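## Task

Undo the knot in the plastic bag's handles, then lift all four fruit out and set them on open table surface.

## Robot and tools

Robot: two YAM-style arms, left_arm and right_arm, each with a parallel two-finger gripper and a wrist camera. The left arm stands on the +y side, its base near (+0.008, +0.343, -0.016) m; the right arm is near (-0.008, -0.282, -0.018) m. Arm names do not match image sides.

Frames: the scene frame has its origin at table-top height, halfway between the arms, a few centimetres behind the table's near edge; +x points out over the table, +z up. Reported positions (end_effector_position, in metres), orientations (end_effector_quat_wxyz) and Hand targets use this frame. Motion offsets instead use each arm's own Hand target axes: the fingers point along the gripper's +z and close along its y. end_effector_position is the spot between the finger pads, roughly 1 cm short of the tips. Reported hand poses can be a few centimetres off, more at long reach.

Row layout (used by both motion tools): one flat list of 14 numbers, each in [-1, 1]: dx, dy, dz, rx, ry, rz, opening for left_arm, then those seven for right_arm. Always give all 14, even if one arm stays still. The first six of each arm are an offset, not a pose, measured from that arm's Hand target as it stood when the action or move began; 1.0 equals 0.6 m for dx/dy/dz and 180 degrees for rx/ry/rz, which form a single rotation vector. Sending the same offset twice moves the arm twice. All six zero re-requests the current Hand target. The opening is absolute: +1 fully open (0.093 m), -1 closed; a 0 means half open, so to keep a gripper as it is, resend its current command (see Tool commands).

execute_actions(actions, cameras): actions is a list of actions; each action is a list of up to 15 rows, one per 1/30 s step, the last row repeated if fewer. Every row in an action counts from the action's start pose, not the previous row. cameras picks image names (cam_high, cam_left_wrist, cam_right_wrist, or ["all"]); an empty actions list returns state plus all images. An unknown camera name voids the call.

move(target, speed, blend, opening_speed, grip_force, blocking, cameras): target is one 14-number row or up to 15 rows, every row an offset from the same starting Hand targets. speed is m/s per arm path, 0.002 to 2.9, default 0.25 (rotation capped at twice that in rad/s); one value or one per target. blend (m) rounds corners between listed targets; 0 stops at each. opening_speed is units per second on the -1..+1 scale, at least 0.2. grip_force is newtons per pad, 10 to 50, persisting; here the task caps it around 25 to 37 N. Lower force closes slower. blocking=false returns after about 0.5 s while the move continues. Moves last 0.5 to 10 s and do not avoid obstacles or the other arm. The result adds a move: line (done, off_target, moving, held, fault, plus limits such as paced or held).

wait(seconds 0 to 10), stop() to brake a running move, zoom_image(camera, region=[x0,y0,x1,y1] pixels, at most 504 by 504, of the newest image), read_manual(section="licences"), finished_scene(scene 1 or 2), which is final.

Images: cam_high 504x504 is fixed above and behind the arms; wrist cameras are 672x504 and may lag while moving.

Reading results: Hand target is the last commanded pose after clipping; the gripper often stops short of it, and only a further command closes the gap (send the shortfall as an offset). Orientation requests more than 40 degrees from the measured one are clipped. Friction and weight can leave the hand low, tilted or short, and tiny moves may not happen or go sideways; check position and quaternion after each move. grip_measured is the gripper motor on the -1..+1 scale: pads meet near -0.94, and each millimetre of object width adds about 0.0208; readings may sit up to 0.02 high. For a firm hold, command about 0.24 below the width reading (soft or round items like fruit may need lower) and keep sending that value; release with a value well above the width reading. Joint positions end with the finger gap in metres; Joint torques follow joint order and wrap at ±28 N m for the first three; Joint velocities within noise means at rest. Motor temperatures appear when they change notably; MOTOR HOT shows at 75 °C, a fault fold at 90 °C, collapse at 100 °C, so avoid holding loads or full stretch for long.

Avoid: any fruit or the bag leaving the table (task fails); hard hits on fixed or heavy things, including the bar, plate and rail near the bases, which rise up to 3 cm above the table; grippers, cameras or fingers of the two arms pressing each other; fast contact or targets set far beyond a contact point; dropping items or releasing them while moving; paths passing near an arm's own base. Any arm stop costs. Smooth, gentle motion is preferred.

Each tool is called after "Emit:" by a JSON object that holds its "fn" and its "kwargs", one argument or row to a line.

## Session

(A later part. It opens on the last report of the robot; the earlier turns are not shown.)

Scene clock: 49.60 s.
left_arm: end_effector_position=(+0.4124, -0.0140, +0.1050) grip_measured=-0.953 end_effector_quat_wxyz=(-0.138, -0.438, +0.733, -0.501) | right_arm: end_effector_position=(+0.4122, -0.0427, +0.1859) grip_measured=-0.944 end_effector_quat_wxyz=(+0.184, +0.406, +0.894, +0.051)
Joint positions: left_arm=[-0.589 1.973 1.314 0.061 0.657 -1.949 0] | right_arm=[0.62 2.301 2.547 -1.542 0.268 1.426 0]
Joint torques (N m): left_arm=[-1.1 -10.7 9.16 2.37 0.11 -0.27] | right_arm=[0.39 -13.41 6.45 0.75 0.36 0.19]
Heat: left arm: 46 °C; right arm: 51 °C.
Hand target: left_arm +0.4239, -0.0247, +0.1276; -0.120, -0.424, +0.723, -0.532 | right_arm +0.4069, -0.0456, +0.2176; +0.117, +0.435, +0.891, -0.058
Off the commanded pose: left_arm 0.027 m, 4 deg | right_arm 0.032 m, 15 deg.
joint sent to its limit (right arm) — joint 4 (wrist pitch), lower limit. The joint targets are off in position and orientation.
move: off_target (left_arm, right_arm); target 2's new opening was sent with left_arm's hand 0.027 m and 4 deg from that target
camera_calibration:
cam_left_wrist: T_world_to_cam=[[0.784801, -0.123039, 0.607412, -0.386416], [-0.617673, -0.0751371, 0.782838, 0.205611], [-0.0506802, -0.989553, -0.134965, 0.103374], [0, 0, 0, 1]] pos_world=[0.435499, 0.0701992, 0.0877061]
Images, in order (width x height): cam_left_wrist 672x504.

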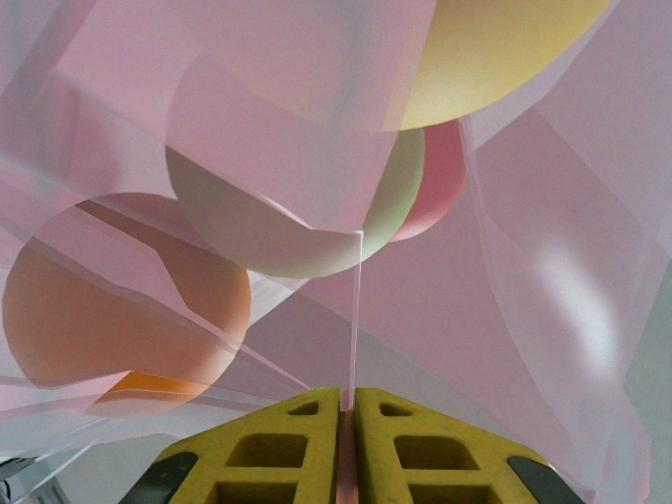

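Emit:
{"fn": "move", "kwargs": {
  "target": [-0.065,0.01,-0.116,0,0,0,-1,0,0,0,0,0,0,-1],
  "cameras": ["cam_left_wrist","cam_high","cam_right_wrist"],
  "speed": 0.05
}}

Emit:
{"fn": "zoom_image", "kwargs": {
  "camera": "cam_high",
  "region": [150, 170, 310, 310]
}}

Scene clock: 52.00 s.
left_arm: end_effector_position=(+0.4275, +0.0564, +0.1034) grip_measured=-0.953 end_effector_quat_wxyz=(-0.129, -0.450, +0.720, -0.512) | right_arm: end_effector_position=(+0.4122, -0.0427, +0.1859) grip_measured=-0.944 end_effector_quat_wxyz=(+0.184, +0.406, +0.894, +0.051)
Joint positions: left_arm=[-0.423 1.904 1.207 0.061 0.767 -1.868 0] | right_arm=[0.62 2.301 2.547 -1.542 0.268 1.426 0]
Joint torques (N m): left_arm=[-0.12 -14.38 6.01 1.77 0.51 0.21] | right_arm=[0.49 -13.45 6.39 0.76 0.35 0.21]
Heat: left arm: 46 °C; right arm: 52 °C.
Hand target: left_arm +0.4240, +0.0553, +0.1275; -0.121, -0.424, +0.723, -0.532 | right_arm +0.4069, -0.0456, +0.2176; +0.117, +0.435, +0.891, -0.058
Off the commanded pose: left_arm 0.024 m, 4 deg | right_arm 0.032 m, 15 deg.
joint sent to its limit (right arm) — joint 4 (wrist pitch), lower limit. The joint targets are off in position and orientation.
move: off_target (left_arm, right_arm)
camera_calibration:
cam_left_wrist: T_world_to_cam=[[0.784476, -0.0802623, 0.614944, -0.391674], [-0.620095, -0.0872667, 0.779658, 0.223628], [-0.008913, -0.992946, -0.118229, 0.154273], [0, 0, 0, 1]] pos_world=[0.447304, 0.141264, 0.0847434]
cam_right_wrist: T_world_to_cam=[[-0.697797, -0.672393, -0.246915, 0.302682], [-0.711363, 0.690902, 0.128906, 0.336353], [0.0839187, 0.265596, -0.960425, 0.243245], [0, 0, 0, 1]] pos_world=[0.430067, -0.0934707, 0.264997]

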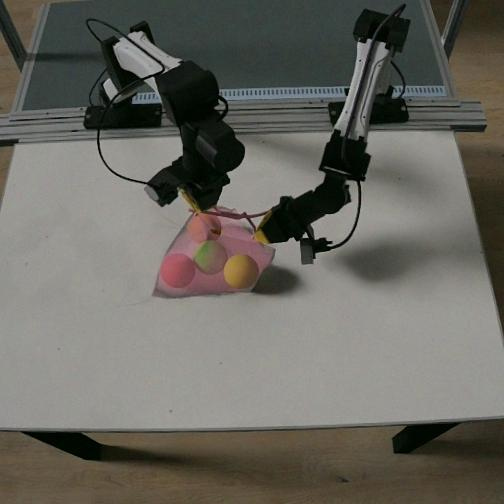

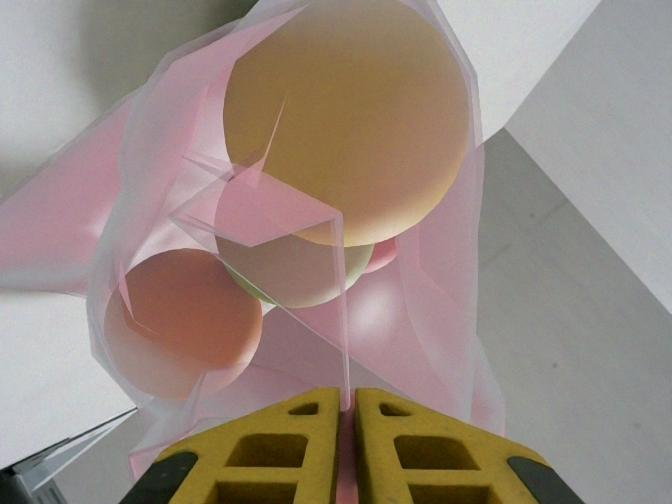

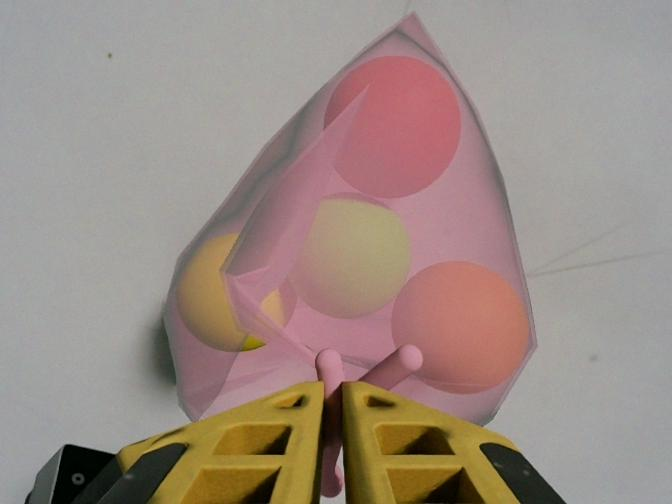

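Scaled by 3.150 from the camera's 504x504 image, which has a finer 720x720 frame.

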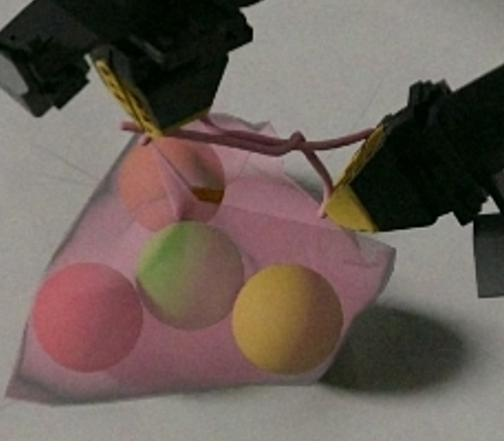

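Emit:
{"fn": "move", "kwargs": {
  "target": [-0.065,0.01,-0.116,0,0,0,-1,0,0,0,0,0,0,-1],
  "cameras": ["cam_left_wrist","cam_high","cam_right_wrist"],
  "speed": 0.05
}}

Emit:
{"fn": "zoom_image", "kwargs": {
  "camera": "cam_high",
  "region": [150, 170, 330, 310]
}}

Scene clock: 54.73 s.
left_arm: end_effector_position=(+0.4314, +0.1364, +0.1084) grip_measured=-0.953 end_effector_quat_wxyz=(-0.121, -0.442, +0.719, -0.523) | right_arm: end_effector_position=(+0.4122, -0.0427, +0.1859) grip_measured=-0.944 end_effector_quat_wxyz=(+0.184, +0.406, +0.894, +0.051)
Joint positions: left_arm=[-0.218 1.841 1.158 -0.067 0.928 -1.674 0] | right_arm=[0.62 2.301 2.547 -1.542 0.268 1.426 0]
Joint torques (N m): left_arm=[-0.17 -13.39 6.27 1.23 0.6 0.24] | right_arm=[0.4 -13.5 6.24 0.74 0.37 0.22]
Heat: left arm: 46 °C; right arm: 53 °C.
Hand target: left_arm +0.4243, +0.1353, +0.1273; -0.121, -0.424, +0.723, -0.532 | right_arm +0.4069, -0.0456, +0.2176; +0.117, +0.435, +0.891, -0.058
Off the commanded pose: left_arm 0.020 m, 2 deg | right_arm 0.032 m, 15 deg.
joint sent to its limit (right arm) — joint 4 (wrist pitch), lower limit. The joint targets are off in position and orientation.
move: off_target (left_arm, right_arm)
camera_calibration:
cam_left_wrist: T_world_to_cam=[[0.766608, -0.0722846, 0.638033, -0.387227], [-0.642095, -0.0785251, 0.762593, 0.239318], [-0.00502203, -0.994288, -0.106612, 0.231494], [0, 0, 0, 1]] pos_world=[0.451679, 0.220974, 0.0892413]
cam_right_wrist: T_world_to_cam=[[-0.697797, -0.672393, -0.246915, 0.302682], [-0.711363, 0.690902, 0.128906, 0.336353], [0.0839187, 0.265596, -0.960425, 0.243245], [0, 0, 0, 1]] pos_world=[0.430067, -0.0934707, 0.264997]

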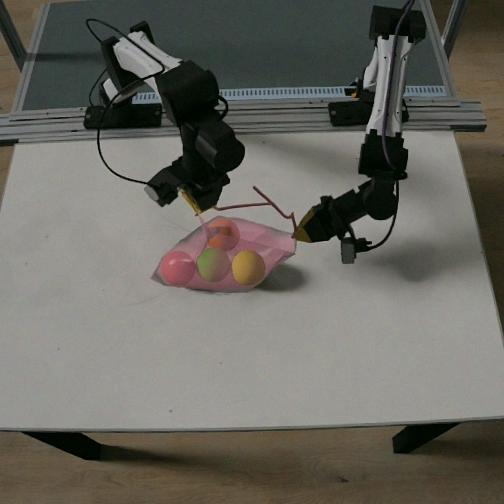

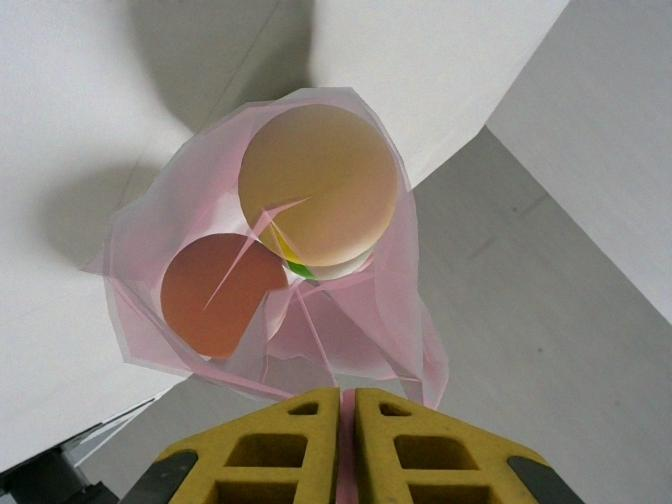

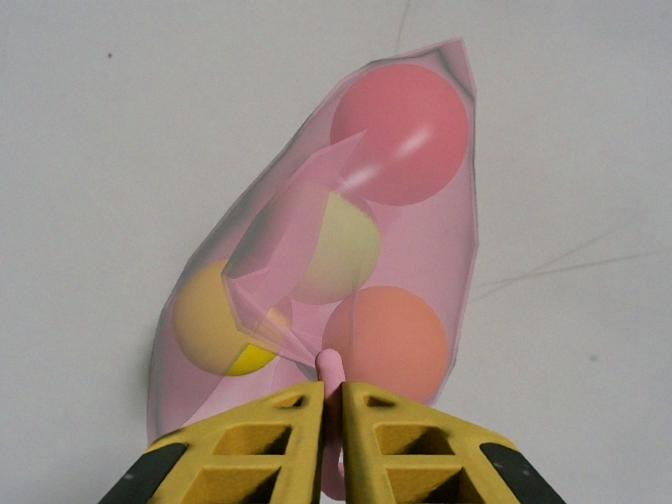

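Scaled by 2.800 from the camera's 504x504 image, which has a finer 720x720 frame.

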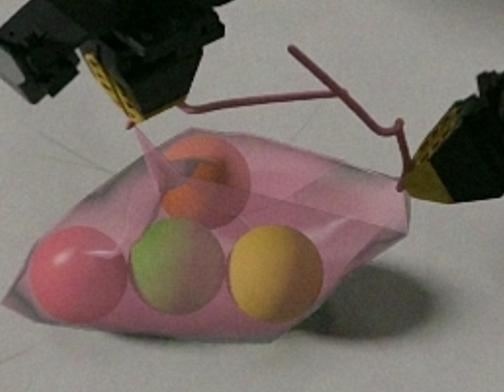

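Emit:
{"fn": "move", "kwargs": {
  "target": [-0.03,0.01,-0.075,0,0,0,-1,0,0,0,0,0,0,-1],
  "cameras": ["cam_left_wrist","cam_high","cam_right_wrist"],
  "speed": 0.05
}}

Emit:
{"fn": "zoom_image", "kwargs": {
  "camera": "cam_high",
  "region": [150, 170, 330, 310]
}}

Scene clock: 57.27 s.
left_arm: end_effector_position=(+0.4207, +0.1814, +0.1077) grip_measured=-0.953 end_effector_quat_wxyz=(-0.129, -0.441, +0.721, -0.518) | right_arm: end_effector_position=(+0.4122, -0.0427, +0.1859) grip_measured=-0.944 end_effector_quat_wxyz=(+0.184, +0.406, +0.894, +0.051)
Joint positions: left_arm=[-0.096 1.815 1.158 -0.253 1.017 -1.498 0] | right_arm=[0.62 2.301 2.547 -1.542 0.268 1.426 0]
Joint torques (N m): left_arm=[0.02 -13.01 7.19 1.01 0.68 0.21] | right_arm=[0.62 -13.45 6.48 0.75 0.4 0.25]
Heat: left arm: 46 °C; right arm: 53 °C.
Hand target: left_arm +0.4184, +0.1837, +0.1303; -0.120, -0.424, +0.723, -0.532 | right_arm +0.4069, -0.0456, +0.2176; +0.117, +0.435, +0.891, -0.058
Off the commanded pose: left_arm 0.023 m, 3 deg | right_arm 0.032 m, 15 deg.
joint sent to its limit (right arm) — joint 4 (wrist pitch), lower limit. The joint targets are off in position and orientation.
move: off_target (left_arm, right_arm)
camera_calibration:
cam_left_wrist: T_world_to_cam=[[0.77435, -0.0829719, 0.627294, -0.375509], [-0.632479, -0.0720569, 0.771219, 0.230338], [-0.0187886, -0.993943, -0.108275, 0.282055], [0, 0, 0, 1]] pos_world=[0.441759, 0.265787, 0.0884532]
cam_right_wrist: T_world_to_cam=[[-0.697797, -0.672393, -0.246915, 0.302682], [-0.711363, 0.690902, 0.128906, 0.336353], [0.0839187, 0.265596, -0.960425, 0.243245], [0, 0, 0, 1]] pos_world=[0.430067, -0.0934707, 0.264997]

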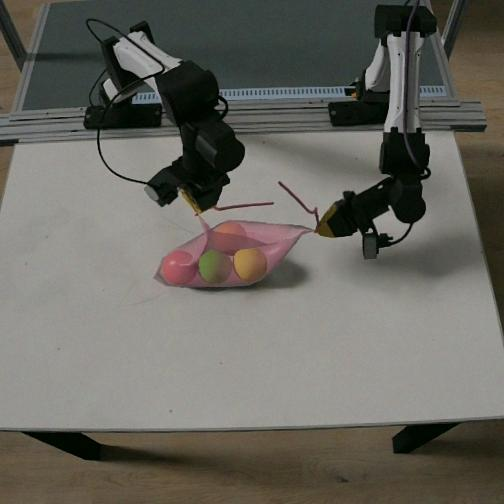

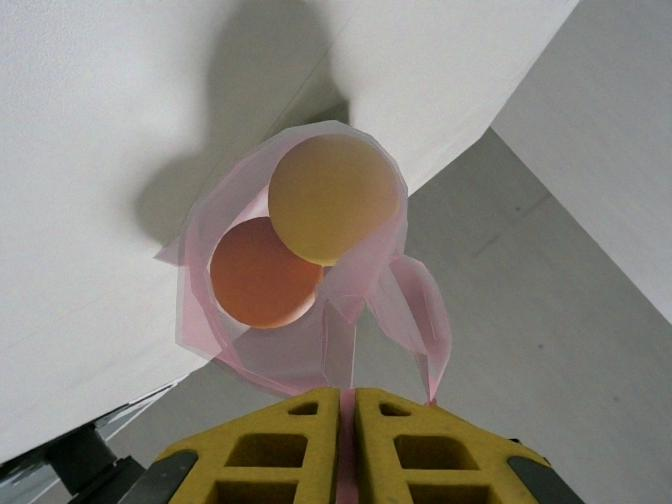

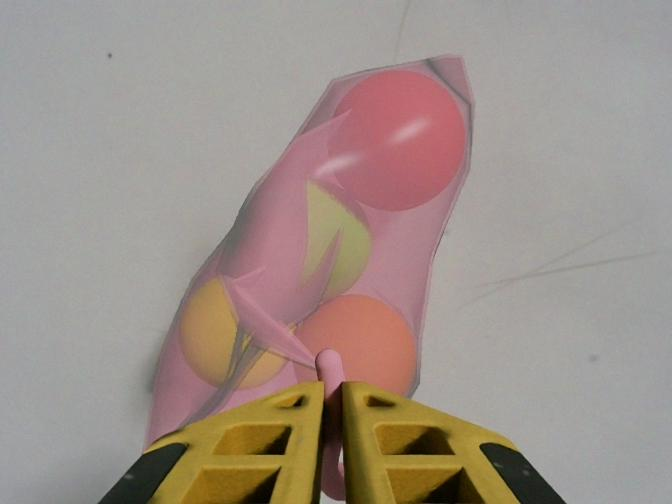

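Scaled by 2.800 from the camera's 504x504 image, which has a finer 720x720 frame.

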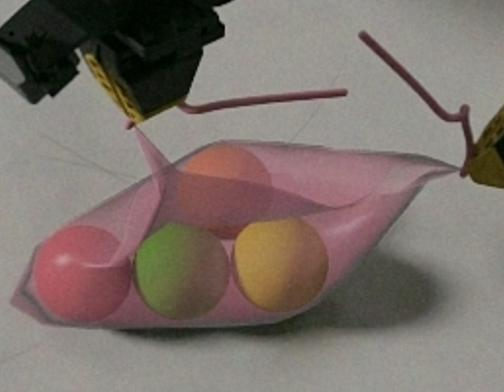

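Emit:
{"fn": "move", "kwargs": {
  "target": [
    [0,0,0,0,0,0,-1,0,0,0,0,0,0,-1],
    [0,0,0,0,0,0,-0.3,0,0,0,0,0,0,-0.3],
    [0,0,-0.15,0,0,0,-0.3,-0.114,-0.092,0.03,0,0,0,0.5]
  ],
  "cameras": ["cam_left_wrist","cam_high","cam_right_wrist"],
  "speed": 0.12
}}

Emit:
{"fn": "zoom_image", "kwargs": {
  "camera": "cam_high",
  "region": [130, 170, 330, 330]
}}

Scene clock: 63.93 s.
left_arm: end_effector_position=(+0.3924, +0.2605, +0.1490) grip_measured=-0.303 end_effector_quat_wxyz=(-0.130, -0.438, +0.723, -0.518) | right_arm: end_effector_position=(+0.4165, -0.1312, +0.1973) grip_measured=+0.497 end_effector_quat_wxyz=(+0.177, +0.424, +0.888, +0.009)
Joint positions: left_arm=[0.138 1.766 1.317 -0.863 1.128 -1.041 0.031] | right_arm=[0.451 2.162 2.371 -1.542 0.268 1.301 0.069]
Joint torques (N m): left_arm=[-0.05 -9.85 8.53 0.45 0.8 0.24] | right_arm=[-0.17 -12.6 4.1 0.68 0.25 0.02]
Heat: left arm: 46 °C; right arm: 54 °C.
Hand target: left_arm +0.3935, +0.2621, +0.1669; -0.121, -0.424, +0.723, -0.532 | right_arm +0.4069, -0.1353, +0.2180; +0.117, +0.435, +0.891, -0.058
Off the commanded pose: left_arm 0.018 m, 3 deg | right_arm 0.023 m, 10 deg.
joint sent to its limit (right arm) — joint 4 (wrist pitch), lower limit. The joint targets are off in position and orientation.
move: off_target (left_arm, right_arm); target 2's new opening was sent with right_arm's hand 0.032 m and 15 deg from that target; target 3's new opening was sent with right_arm's hand 0.023 m and 10 deg from that target
camera_calibration:
cam_left_wrist: T_world_to_cam=[[0.772502, -0.0885506, 0.628808, -0.37091], [-0.634479, -0.0670624, 0.770025, 0.185901], [-0.0260168, -0.993812, -0.107989, 0.367348], [0, 0, 0, 1]] pos_world=[0.414036, 0.344697, 0.129752]
cam_right_wrist: T_world_to_cam=[[-0.741162, -0.648548, -0.17339, 0.255659], [-0.669325, 0.733807, 0.116322, 0.389831], [0.0517946, 0.202268, -0.97796, 0.285877], [0, 0, 0, 1]] pos_world=[0.435601, -0.178077, 0.278559]

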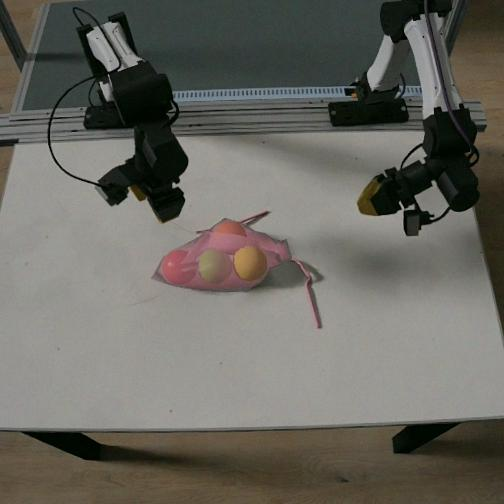

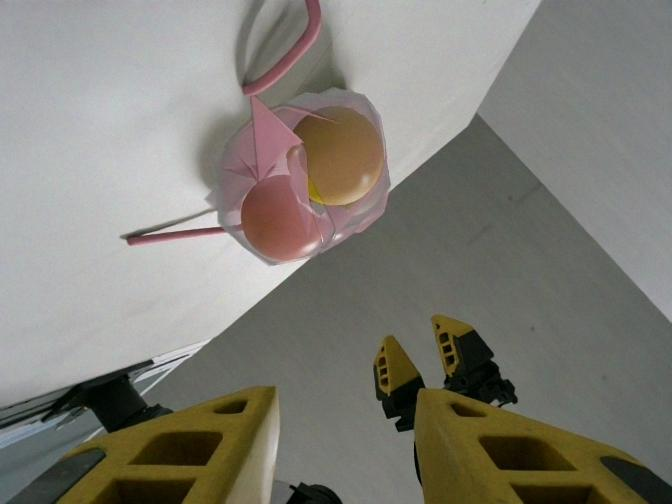

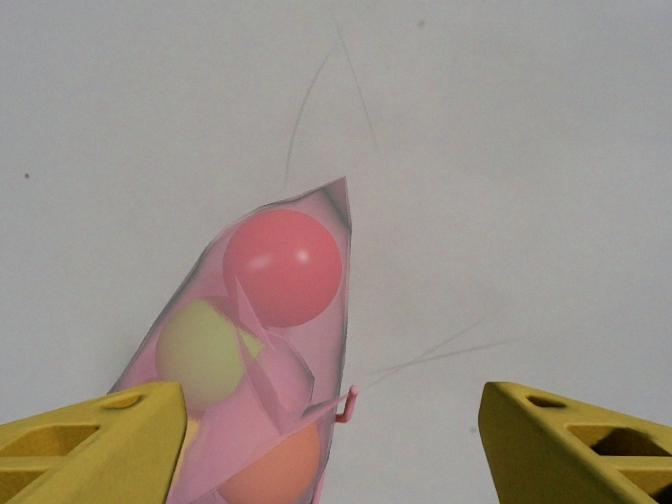

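Scaled by 2.520 from the camera's 504x504 image, which has a finer 720x720 frame.

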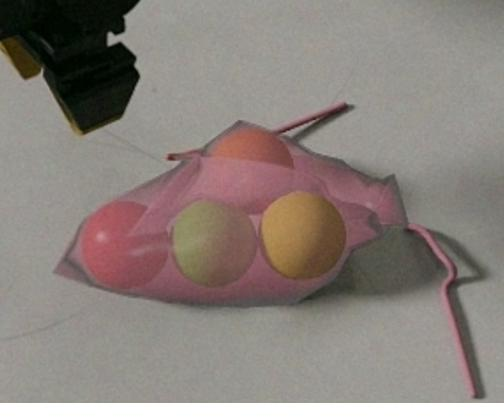

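Emit:
{"fn": "move", "kwargs": {
  "target": [0,0,-0.05,0,0,0,-0.3,-0.023,0.063,0.2185,0,0,0,-0.2],
  "cameras": ["cam_right_wrist"],
  "speed": 0.15
}}

Scene clock: 66.10 s.
left_arm: end_effector_position=(+0.3834, +0.2861, +0.1665) grip_measured=-0.303 end_effector_quat_wxyz=(-0.126, -0.433, +0.726, -0.519) | right_arm: end_effector_position=(+0.4668, -0.1516, +0.0968) grip_measured=-0.197 end_effector_quat_wxyz=(+0.127, +0.440, +0.887, -0.056)
Joint positions: left_arm=[0.22 1.786 1.418 -1.112 1.142 -0.842 0.031] | right_arm=[0.368 2.488 2.544 -1.54 0.268 1.269 0.036]
Joint torques (N m): left_arm=[0.2 -8.17 8.32 0.23 0.8 0.24] | right_arm=[-0.34 -9.21 6.6 0.3 0.07 0]
Heat: left arm: 46 °C; right arm: 54 °C.
Hand target: left_arm +0.3853, +0.2882, +0.1790; -0.121, -0.424, +0.723, -0.532 | right_arm +0.4658, -0.1494, +0.0949; +0.117, +0.435, +0.891, -0.058
Off the commanded pose: left_arm 0.013 m, 2 deg | right_arm 0.003 m, 1 deg.
joint sent to its limit (right arm) — joint 4 (wrist pitch), lower limit. The joint targets are off in position, not in orientation.
move: off_target (left_arm)
camera_calibration:
cam_right_wrist: T_world_to_cam=[[-0.787887, -0.615501, -0.0197926, 0.274273], [-0.610256, 0.776056, 0.159134, 0.424832], [-0.0825871, 0.137458, -0.987059, 0.242884], [0, 0, 0, 1]] pos_world=[0.495412, -0.194265, 0.177564]
Images, in order (width x height): cam_right_wrist 672x504.

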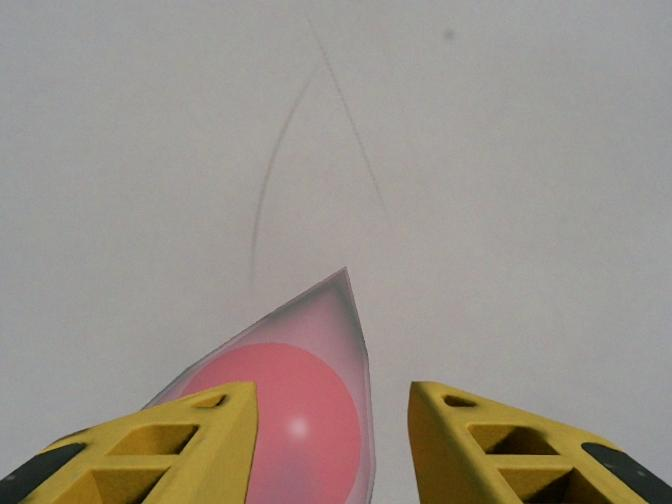

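Emit:
{"fn": "move", "kwargs": {
  "target": [
    [0,0,0,0,0,0,-0.3,0.021,-0.002,0.112,0,0,0,-0.2],
    [0,0,0,0,0,0,-0.3,0.021,-0.002,0.112,0,0,0,-1]
  ],
  "cameras": ["cam_right_wrist"],
  "speed": 0.08
}}

Scene clock: 68.60 s.
left_arm: end_effector_position=(+0.3833, +0.2861, +0.1665) grip_measured=-0.303 end_effector_quat_wxyz=(-0.126, -0.433, +0.726, -0.519) | right_arm: end_effector_position=(+0.4644, -0.1576, +0.0082) grip_measured=-0.976 end_effector_quat_wxyz=(+0.105, +0.437, +0.890, -0.079)
Joint positions: left_arm=[0.22 1.786 1.418 -1.113 1.142 -0.84 0.031] | right_arm=[0.357 2.484 2.184 -1.244 0.268 1.257 0]
Joint torques (N m): left_arm=[0.03 -7.99 8.31 0.2 0.82 0.22] | right_arm=[-0.58 -14.28 4.25 0.5 0.03 0.01]
Heat: left arm: 46 °C; right arm: 53 °C.
Hand target: left_arm +0.3853, +0.2882, +0.1790; -0.121, -0.424, +0.723, -0.532 | right_arm +0.4680, -0.1543, +0.0267; +0.117, +0.435, +0.891, -0.058
Off the commanded pose: left_arm 0.013 m, 2 deg | right_arm 0.019 m, 3 deg.
move: off_target (left_arm, right_arm); target 2's new opening was sent with right_arm's hand 0.019 m and 3 deg from that target
camera_calibration:
cam_right_wrist: T_world_to_cam=[[-0.78689, -0.615754, 0.0406327, 0.265893], [-0.600796, 0.779478, 0.177365, 0.437978], [-0.140885, 0.115155, -0.983306, 0.179561], [0, 0, 0, 1]] pos_world=[0.497661, -0.198347, 0.0880775]
Images, in order (width x height): cam_right_wrist 672x504.

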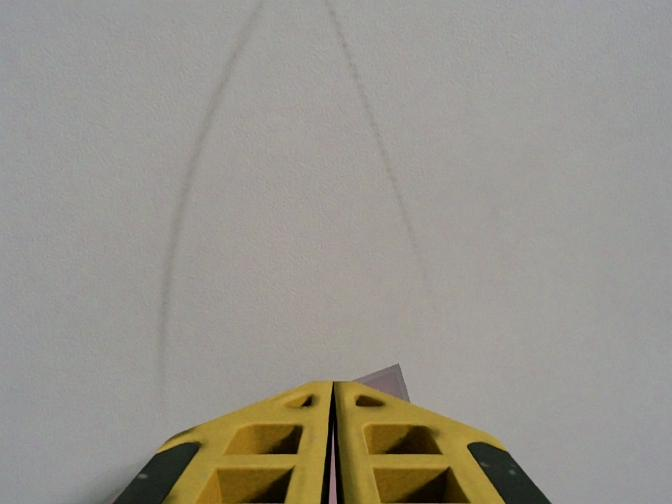

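Emit:
{"fn": "move", "kwargs": {
  "target": [0,0,0,0,0,0,-0.3,-0.052,0,-0.2,0,0,0,-1],
  "cameras": ["cam_right_wrist","cam_high"],
  "speed": 0.06
}}

Emit:
{"fn": "zoom_image", "kwargs": {
  "camera": "cam_high",
  "region": [130, 170, 330, 330]
}}

Scene clock: 71.57 s.
left_arm: end_effector_position=(+0.3833, +0.2861, +0.1665) grip_measured=-0.303 end_effector_quat_wxyz=(-0.126, -0.433, +0.726, -0.519) | right_arm: end_effector_position=(+0.4707, -0.1560, +0.1180) grip_measured=-0.976 end_effector_quat_wxyz=(+0.144, +0.431, +0.890, -0.040)
Joint positions: left_arm=[0.22 1.786 1.418 -1.113 1.142 -0.84 0.031] | right_arm=[0.357 2.455 2.564 -1.54 0.268 1.23 0]
Joint torques (N m): left_arm=[0.12 -8.1 8.36 0.26 0.81 0.21] | right_arm=[0.01 -14.58 6.56 0.47 0.13 0.02]
Motor temperatures (°C): left_arm=[24 39 46 37 25 25 29] | right_arm=[25 53 37 36 26 24 26]
Heat: left arm: 46 °C; right arm: 53 °C.
Hand target: left_arm +0.3853, +0.2882, +0.1790; -0.121, -0.424, +0.723, -0.532 | right_arm +0.4675, -0.1535, +0.1507; +0.117, +0.435, +0.891, -0.058
Off the commanded pose: left_arm 0.013 m, 2 deg | right_arm 0.033 m, 4 deg.
joint sent to its limit (right arm) — joint 4 (wrist pitch), lower limit. The joint targets are off in position and orientation.
move: off_target (left_arm, right_arm)
camera_calibration:
cam_right_wrist: T_world_to_cam=[[-0.770073, -0.635188, -0.0593717, 0.268228], [-0.63639, 0.758329, 0.14123, 0.438823], [-0.0446843, 0.146541, -0.988195, 0.248473], [0, 0, 0, 1]] pos_world=[0.49692, -0.198808, 0.19949]
Images, in order (width x height): cam_high 504x504, cam_right_wrist 672x504.

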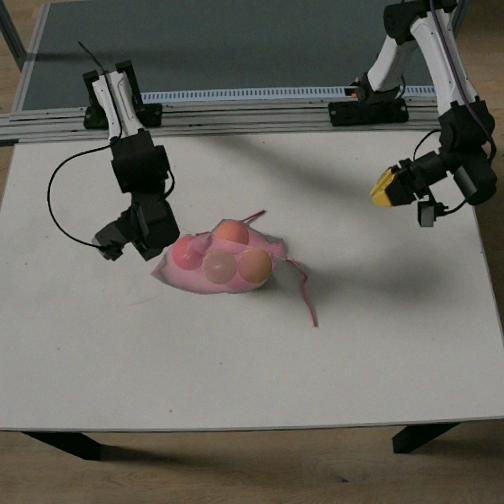

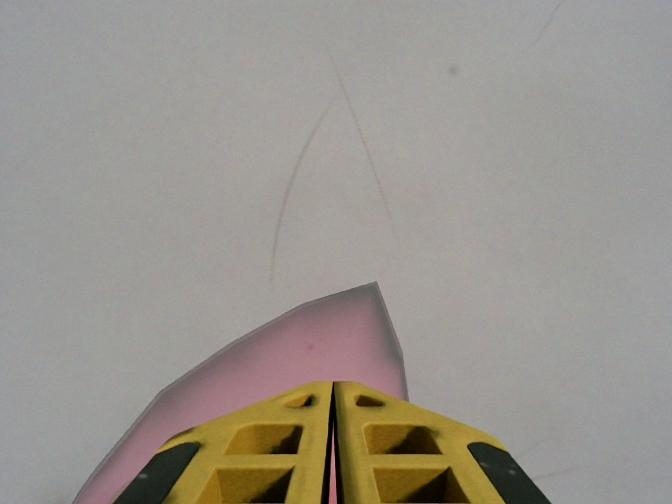

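Scaled by 2.520 from the camera's 504x504 image, which has a finer 720x720 frame.

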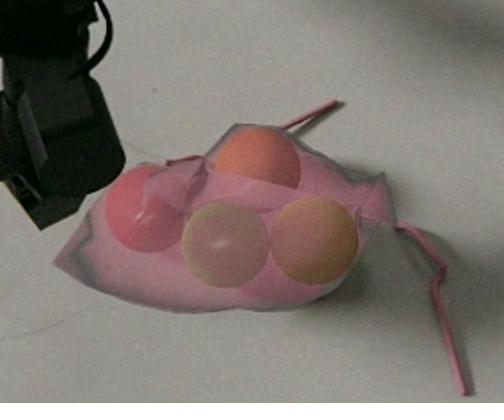

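Emit:
{"fn": "move", "kwargs": {
  "target": [0,0,0,0,0,0,-0.3,0.126,-0.034,-0.068,-0.167,0,-0.622,1],
  "cameras": ["cam_right_wrist"],
  "speed": 0.2
}}

Scene clock: 78.00 s.
left_arm: end_effector_position=(+0.3833, +0.2861, +0.1665) grip_measured=-0.303 end_effector_quat_wxyz=(-0.126, -0.433, +0.726, -0.519) | right_arm: end_effector_position=(+0.4024, -0.1065, +0.1704) grip_measured=+1.000 end_effector_quat_wxyz=(+0.115, -0.516, +0.847, +0.058)
Joint positions: left_arm=[0.22 1.786 1.418 -1.113 1.142 -0.84 0.031] | right_arm=[0.357 2.14 2.245 -1.477 -0.153 -0.73 0.093]
Joint torques (N m): left_arm=[0.2 -8.17 8.17 0.19 0.81 0.23] | right_arm=[0.29 -7.31 6.87 0.56 -0.41 0.04]
Heat: left arm: 46 °C; right arm: 54 °C.
Hand target: left_arm +0.3853, +0.2882, +0.1790; -0.121, -0.424, +0.723, -0.532 | right_arm +0.3999, -0.1002, +0.1705; +0.111, -0.525, +0.841, +0.069
Off the commanded pose: left_arm 0.013 m, 2 deg | right_arm 0.007 m, 2 deg.
move: off_target (left_arm)
camera_calibration:
cam_right_wrist: T_world_to_cam=[[0.893126, -0.449631, 0.0125514, -0.411486], [-0.444438, -0.877825, 0.178598, 0.0926334], [-0.0692855, -0.165089, -0.983842, 0.265898], [0, 0, 0, 1]] pos_world=[0.427101, -0.0598041, 0.250222]
Images, in order (width x height): cam_right_wrist 672x504.

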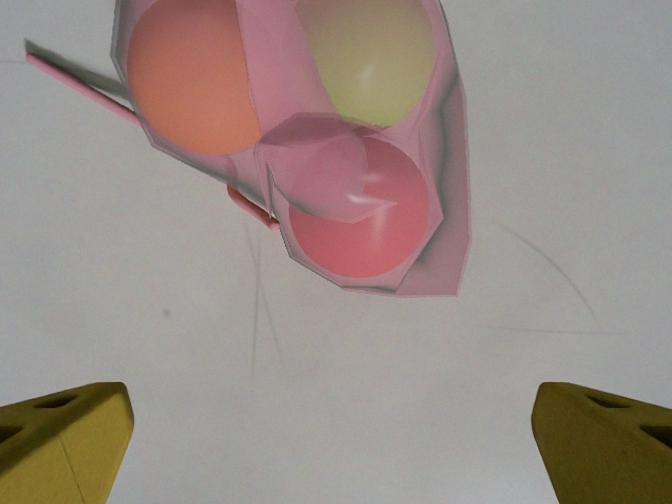

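Emit:
{"fn": "move", "kwargs": {
  "target": [
    [0,0,0,0,0,0,-0.3,-0.05,-0.029,0.09,0,0,0,1],
    [0,0,0,0,0,0,-0.3,-0.0185,-0.029,0.186,0,0,0,1],
    [0,0,0,0,0,0,-0.3,-0.0185,-0.029,0.186,0,0,0,0.2]
  ],
  "cameras": ["cam_right_wrist"],
  "speed": 0.12,
  "opening_speed": 1.0
}}

Scene clock: 81.97 s.
left_arm: end_effector_position=(+0.3833, +0.2861, +0.1665) grip_measured=-0.303 end_effector_quat_wxyz=(-0.126, -0.433, +0.726, -0.519) | right_arm: end_effector_position=(+0.4310, -0.0778, +0.0417) grip_measured=+0.467 end_effector_quat_wxyz=(+0.081, -0.525, +0.845, +0.067)
Joint positions: left_arm=[0.22 1.786 1.418 -1.113 1.142 -0.84 0.031] | right_arm=[0.391 2.326 2.043 -1.157 -0.153 -0.718 0.068]
Joint torques (N m): left_arm=[0.16 -8.14 8.25 0.23 0.83 0.21] | right_arm=[0.14 -14.27 4.51 0.86 -0.34 0.22]
Heat: left arm: 46 °C; right arm: 53 °C.
Hand target: left_arm +0.3853, +0.2882, +0.1790; -0.121, -0.424, +0.723, -0.532 | right_arm +0.4329, -0.0722, +0.0656; +0.111, -0.525, +0.841, +0.069
Off the commanded pose: left_arm 0.013 m, 2 deg | right_arm 0.025 m, 3 deg.
move: off_target (left_arm, right_arm); target 3's new opening was sent with right_arm's hand 0.025 m and 4 deg from that target
camera_calibration:
cam_right_wrist: T_world_to_cam=[[0.902126, -0.429943, -0.0362996, -0.422905], [-0.411501, -0.882619, 0.22727, 0.136886], [-0.129752, -0.190089, -0.973155, 0.169726], [0, 0, 0, 1]] pos_world=[0.459864, -0.0287433, 0.118708]
Images, in order (width x height): cam_right_wrist 672x504.

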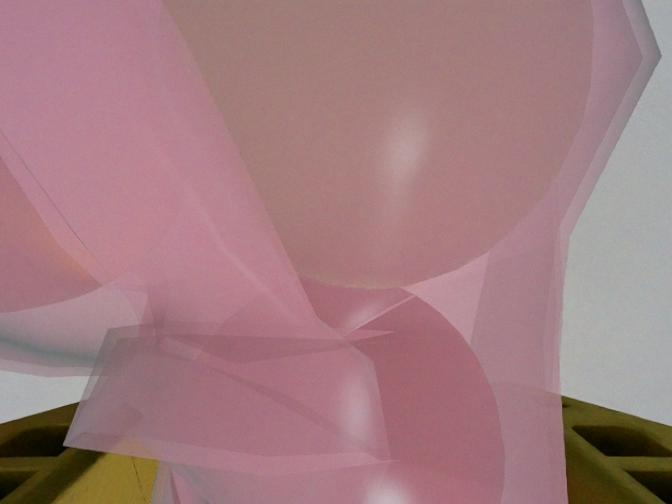

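Emit:
{"fn": "move", "kwargs": {
  "target": [0,0,0,0,0,0,-0.3,-0.05,0,-0.185,0,0,0,0.2],
  "cameras": ["cam_high","cam_left_wrist"],
  "speed": 0.06
}}

Emit:
{"fn": "zoom_image", "kwargs": {
  "camera": "cam_high",
  "region": [130, 170, 330, 330]
}}

Scene clock: 84.53 s.
left_arm: end_effector_position=(+0.3833, +0.2861, +0.1665) grip_measured=-0.303 end_effector_quat_wxyz=(-0.126, -0.433, +0.726, -0.519) | right_arm: end_effector_position=(+0.4369, -0.0762, +0.1599) grip_measured=+0.467 end_effector_quat_wxyz=(+0.132, -0.522, +0.841, +0.058)
Joint positions: left_arm=[0.22 1.786 1.418 -1.113 1.142 -0.84 0.031] | right_arm=[0.391 2.36 2.566 -1.541 -0.153 -0.71 0.068]
Joint torques (N m): left_arm=[0.16 -8.12 8.25 0.22 0.84 0.22] | right_arm=[0.16 -11.69 7.1 0.75 -0.37 0.22]
Heat: left arm: 46 °C; right arm: 53 °C.
Hand target: left_arm +0.3853, +0.2882, +0.1790; -0.121, -0.424, +0.723, -0.532 | right_arm +0.4331, -0.0720, +0.1806; +0.111, -0.525, +0.841, +0.069
Off the commanded pose: left_arm 0.013 m, 2 deg | right_arm 0.021 m, 3 deg.
joint sent to its limit (right arm) — joint 4 (wrist pitch), lower limit. The joint targets are off in position and orientation.
move: off_target (left_arm, right_arm)
camera_calibration:
cam_left_wrist: T_world_to_cam=[[0.763981, -0.0945682, 0.638271, -0.369223], [-0.64457, -0.0668472, 0.761617, 0.173606], [-0.0293582, -0.993272, -0.112026, 0.396177], [0, 0, 0, 1]] pos_world=[0.405612, 0.3702, 0.147825]
Images, in order (width x height): cam_high 504x504, cam_left_wrist 672x504.

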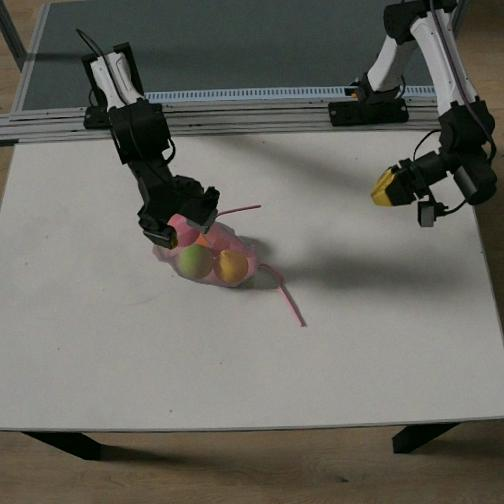

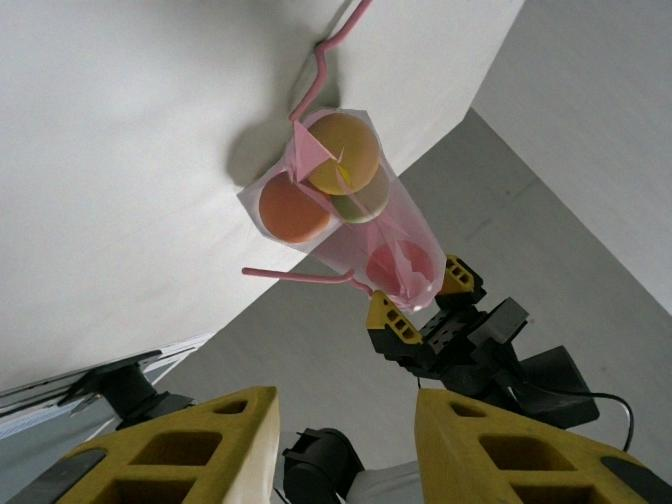

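Scaled by 2.520 from the camera's 504x504 image, which has a finer 720x720 frame.

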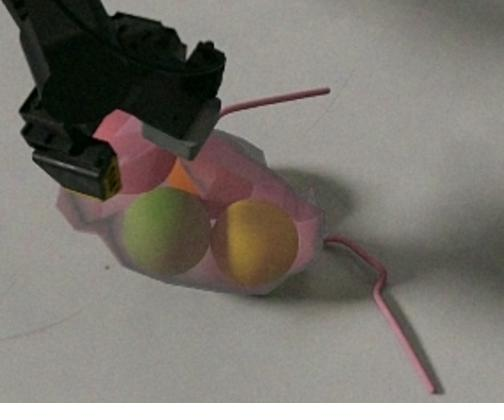

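Emit:
{"fn": "execute_actions", "kwargs": {
  "actions": []
}}

Scene clock: 89.90 s.
left_arm: end_effector_position=(+0.3833, +0.2861, +0.1665) grip_measured=-0.303 end_effector_quat_wxyz=(-0.126, -0.433, +0.726, -0.519) | right_arm: end_effector_position=(+0.4369, -0.0762, +0.1599) grip_measured=+0.467 end_effector_quat_wxyz=(+0.132, -0.522, +0.841, +0.058)
Joint positions: left_arm=[0.22 1.786 1.418 -1.113 1.142 -0.84 0.031] | right_arm=[0.391 2.36 2.566 -1.541 -0.153 -0.71 0.068]
Joint velocities: within noise
Joint torques (N m): left_arm=[0.09 -8.13 8.31 0.21 0.8 0.25] | right_arm=[0.08 -11.84 6.82 0.7 -0.35 0.25]
Motor temperatures (°C): left_arm=[24 38 46 35 25 25 29] | right_arm=[25 52 38 35 26 24 26]
Heat: left arm: 46 °C; right arm: 52 °C.
Hand target: left_arm +0.3853, +0.2882, +0.1790; -0.121, -0.424, +0.723, -0.532 | right_arm +0.4331, -0.0720, +0.1806; +0.111, -0.525, +0.841, +0.069
Tool commands: left_gripper/opening=-0.3 right_gripper/opening=+0.2
Off the commanded pose: left_arm 0.013 m, 2 deg | right_arm 0.021 m, 3 deg.
camera_calibration:
cam_left_wrist: T_world_to_cam=[[0.763981, -0.0945682, 0.638271, -0.369223], [-0.64457, -0.0668472, 0.761617, 0.173606], [-0.0293582, -0.993272, -0.112026, 0.396177], [0, 0, 0, 1]] pos_world=[0.405612, 0.3702, 0.147825]
cam_right_wrist: T_world_to_cam=[[0.898532, -0.437703, 0.0325108, -0.433283], [-0.437326, -0.886549, 0.150921, 0.137032], [-0.0372361, -0.149825, -0.988011, 0.250771], [0, 0, 0, 1]] pos_world=[0.458584, -0.0305919, 0.24117]

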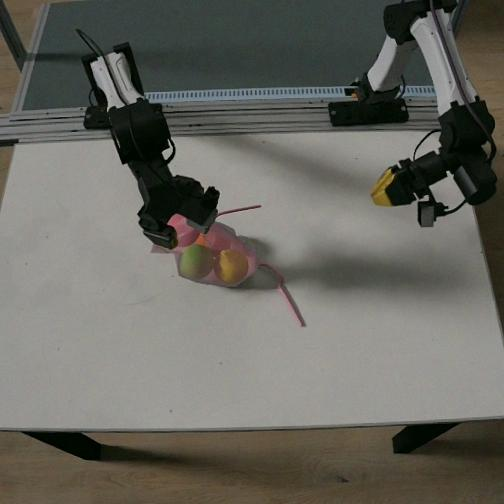

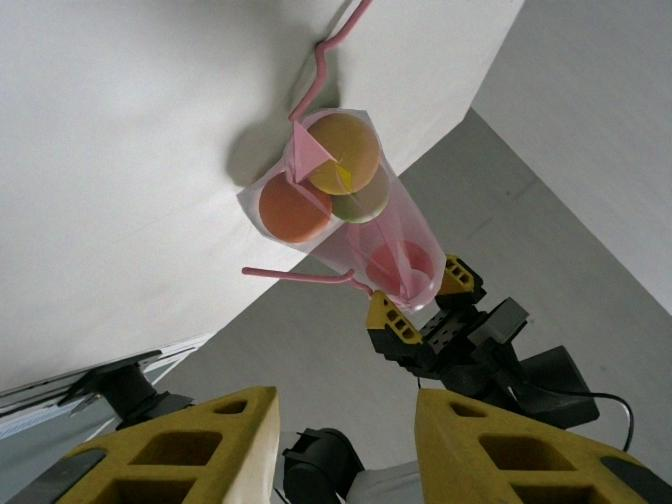

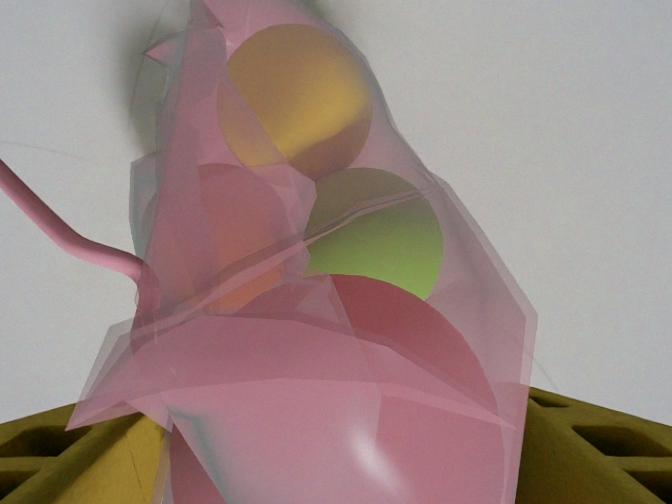

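Emit:
{"fn": "move", "kwargs": {
  "target": [0,0,0,0,0,0,-0.3,0.03,-0.036,-0.18,0,-0.2,0,0.2],
  "speed": 0.15,
  "cameras": ["all"]
}}

Scene clock: 92.93 s.
left_arm: end_effector_position=(+0.3833, +0.2861, +0.1665) grip_measured=-0.303 end_effector_quat_wxyz=(-0.126, -0.433, +0.726, -0.519) | right_arm: end_effector_position=(+0.4390, -0.1251, +0.2561) grip_measured=+0.197 end_effector_quat_wxyz=(+0.335, -0.469, +0.784, +0.230)
Joint positions: left_arm=[0.22 1.786 1.418 -1.113 1.142 -0.84 0.031] | right_arm=[0.124 1.999 2.149 -1.205 -0.682 -0.776 0.055]
Joint torques (N m): left_arm=[0.13 -8.13 8.25 0.2 0.82 0.22] | right_arm=[-0.12 -11.82 4.52 1.71 -0.65 0.06]
Heat: left arm: 46 °C; right arm: 53 °C.
Hand target: left_arm +0.3853, +0.2882, +0.1790; -0.121, -0.424, +0.723, -0.532 | right_arm +0.4326, -0.1223, +0.2803; +0.365, -0.478, +0.766, +0.228
Off the commanded pose: left_arm 0.013 m, 2 deg | right_arm 0.025 m, 4 deg.
move: off_target (left_arm, right_arm)
camera_calibration:
cam_left_wrist: T_world_to_cam=[[0.763981, -0.0945682, 0.638271, -0.369223], [-0.64457, -0.0668472, 0.761617, 0.173606], [-0.0293582, -0.993272, -0.112026, 0.396177], [0, 0, 0, 1]] pos_world=[0.405612, 0.3702, 0.147825]
cam_right_wrist: T_world_to_cam=[[0.896269, -0.441037, -0.0467727, -0.438813], [-0.423093, -0.818613, -0.388412, 0.220386], [0.133015, 0.367911, -0.920298, 0.31128], [0, 0, 0, 1]] pos_world=[0.445134, -0.127645, 0.351546]

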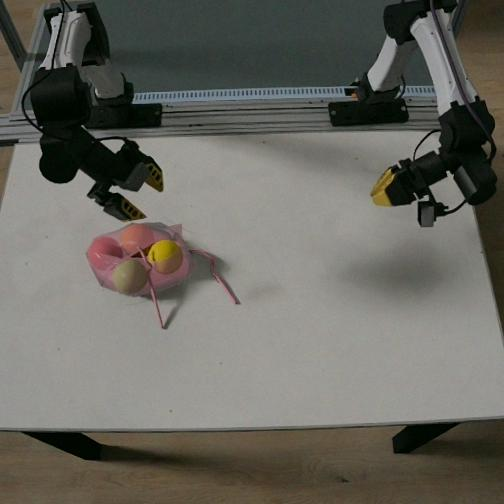

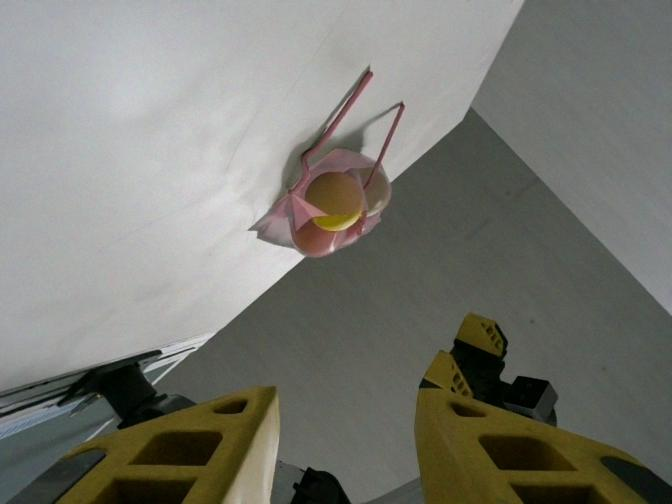

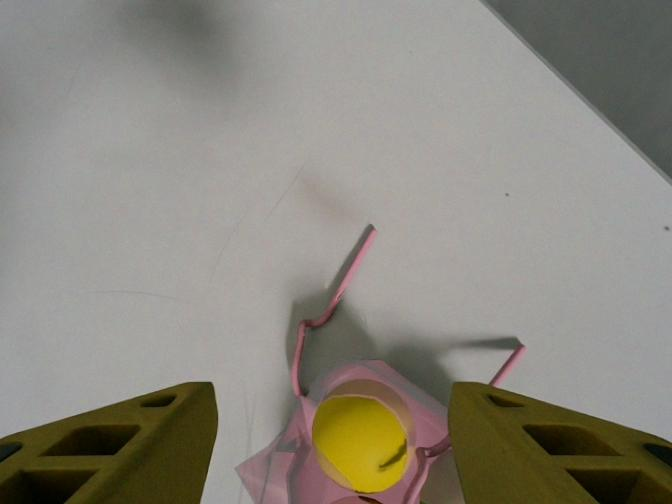

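Emit:
{"fn": "move", "kwargs": {
  "target": [0,0,0,0,0,0,-0.3,0.147,-0.009,0.11,0.196,0.178,0.302,1],
  "cameras": ["all"]
}}

Scene clock: 96.90 s.
left_arm: end_effector_position=(+0.3833, +0.2861, +0.1665) grip_measured=-0.303 end_effector_quat_wxyz=(-0.126, -0.433, +0.726, -0.519) | right_arm: end_effector_position=(+0.4362, -0.1295, +0.1711) grip_measured=+1.000 end_effector_quat_wxyz=(+0.135, -0.003, +0.991, +0.011)
Joint positions: left_arm=[0.22 1.786 1.418 -1.113 1.142 -0.84 0.031] | right_arm=[0.37 2.2 2.339 -1.453 0.079 0.345 0.093]
Joint torques (N m): left_arm=[0.17 -8.05 8.18 0.25 0.8 0.24] | right_arm=[0.76 -7.64 6.91 0.71 0.22 0.25]
Heat: left arm: 46 °C; right arm: 52 °C.
Hand target: left_arm +0.3853, +0.2882, +0.1790; -0.121, -0.424, +0.723, -0.532 | right_arm +0.4355, -0.1284, +0.1702; +0.131, +0.000, +0.991, +0.001
Off the commanded pose: left_arm 0.013 m, 2 deg | right_arm 0.002 m, 1 deg.
move: off_target (left_arm)
camera_calibration:
cam_left_wrist: T_world_to_cam=[[0.763981, -0.0945682, 0.638271, -0.369223], [-0.64457, -0.0668472, 0.761617, 0.173606], [-0.0293582, -0.993272, -0.112026, 0.396177], [0, 0, 0, 1]] pos_world=[0.405612, 0.3702, 0.147825]
cam_right_wrist: T_world_to_cam=[[0.0204866, -0.999372, -0.0289177, -0.135535], [-0.98604, -0.0249768, 0.164624, 0.436404], [-0.165243, 0.0251414, -0.985932, 0.331976], [0, 0, 0, 1]] pos_world=[0.487945, -0.132896, 0.251544]

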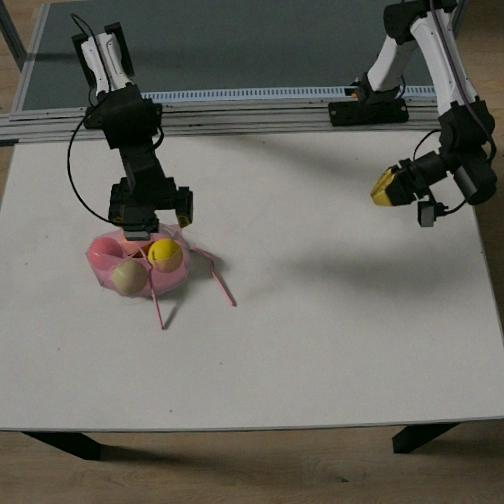

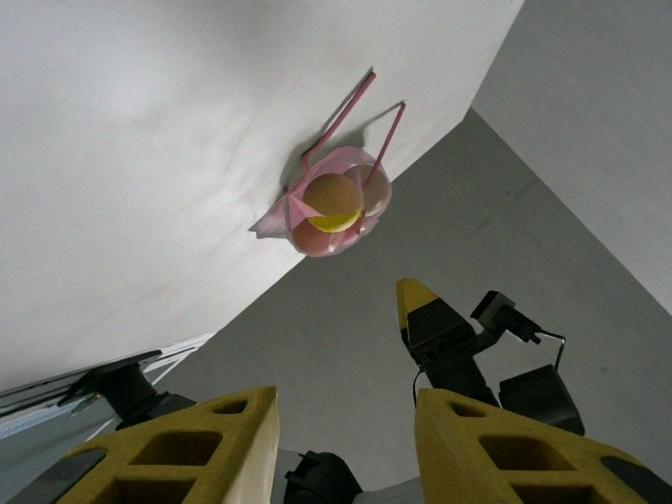

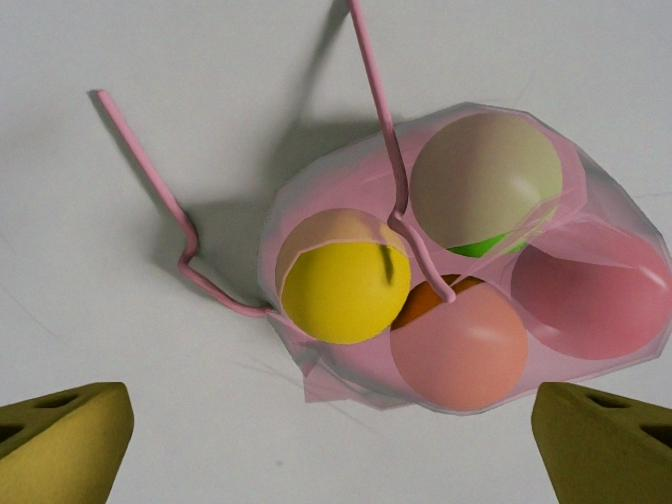

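Emit:
{"fn": "move", "kwargs": {
  "target": [0,0,0,0,0,0,-0.3,0.0555,-0.007,0.175,0,0,0,1],
  "speed": 0.15,
  "cameras": ["cam_right_wrist"]
}}

Scene clock: 98.73 s.
left_arm: end_effector_position=(+0.3833, +0.2861, +0.1665) grip_measured=-0.303 end_effector_quat_wxyz=(-0.126, -0.433, +0.726, -0.519) | right_arm: end_effector_position=(+0.4271, -0.1344, +0.0461) grip_measured=+1.000 end_effector_quat_wxyz=(+0.110, -0.003, +0.994, -0.005)
Joint positions: left_arm=[0.22 1.786 1.418 -1.113 1.142 -0.84 0.031] | right_arm=[0.37 2.143 1.756 -0.986 0.092 0.345 0.093]
Joint torques (N m): left_arm=[0.12 -8.13 8.28 0.22 0.82 0.21] | right_arm=[0.05 -11.56 4.85 1.04 0.09 0.16]
Heat: left arm: 46 °C; right arm: 53 °C.
Hand target: left_arm +0.3853, +0.2882, +0.1790; -0.121, -0.424, +0.723, -0.532 | right_arm +0.4307, -0.1324, +0.0601; +0.131, +0.000, +0.991, +0.001
Off the commanded pose: left_arm 0.013 m, 2 deg | right_arm 0.015 m, 3 deg.
move: off_target (left_arm, right_arm)
camera_calibration:
cam_right_wrist: T_world_to_cam=[[0.0172725, -0.999848, 0.00239002, -0.143986], [-0.976461, -0.0163544, 0.215071, 0.442534], [-0.215, -0.00604858, -0.976595, 0.224066], [0, 0, 0, 1]] pos_world=[0.482779, -0.135372, 0.12399]
Images, in order (width x height): cam_right_wrist 672x504.

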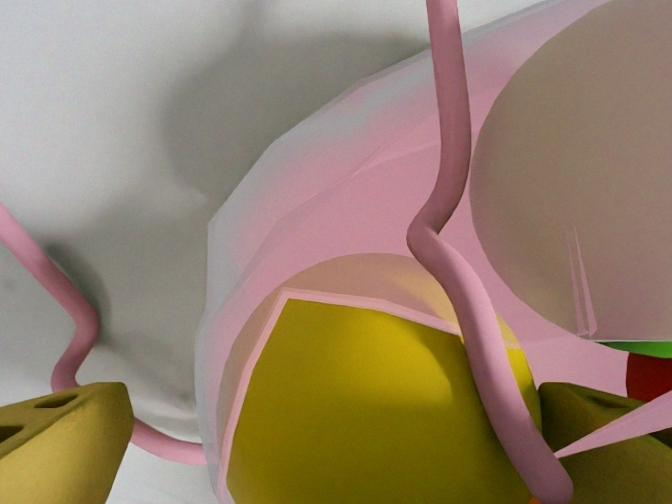

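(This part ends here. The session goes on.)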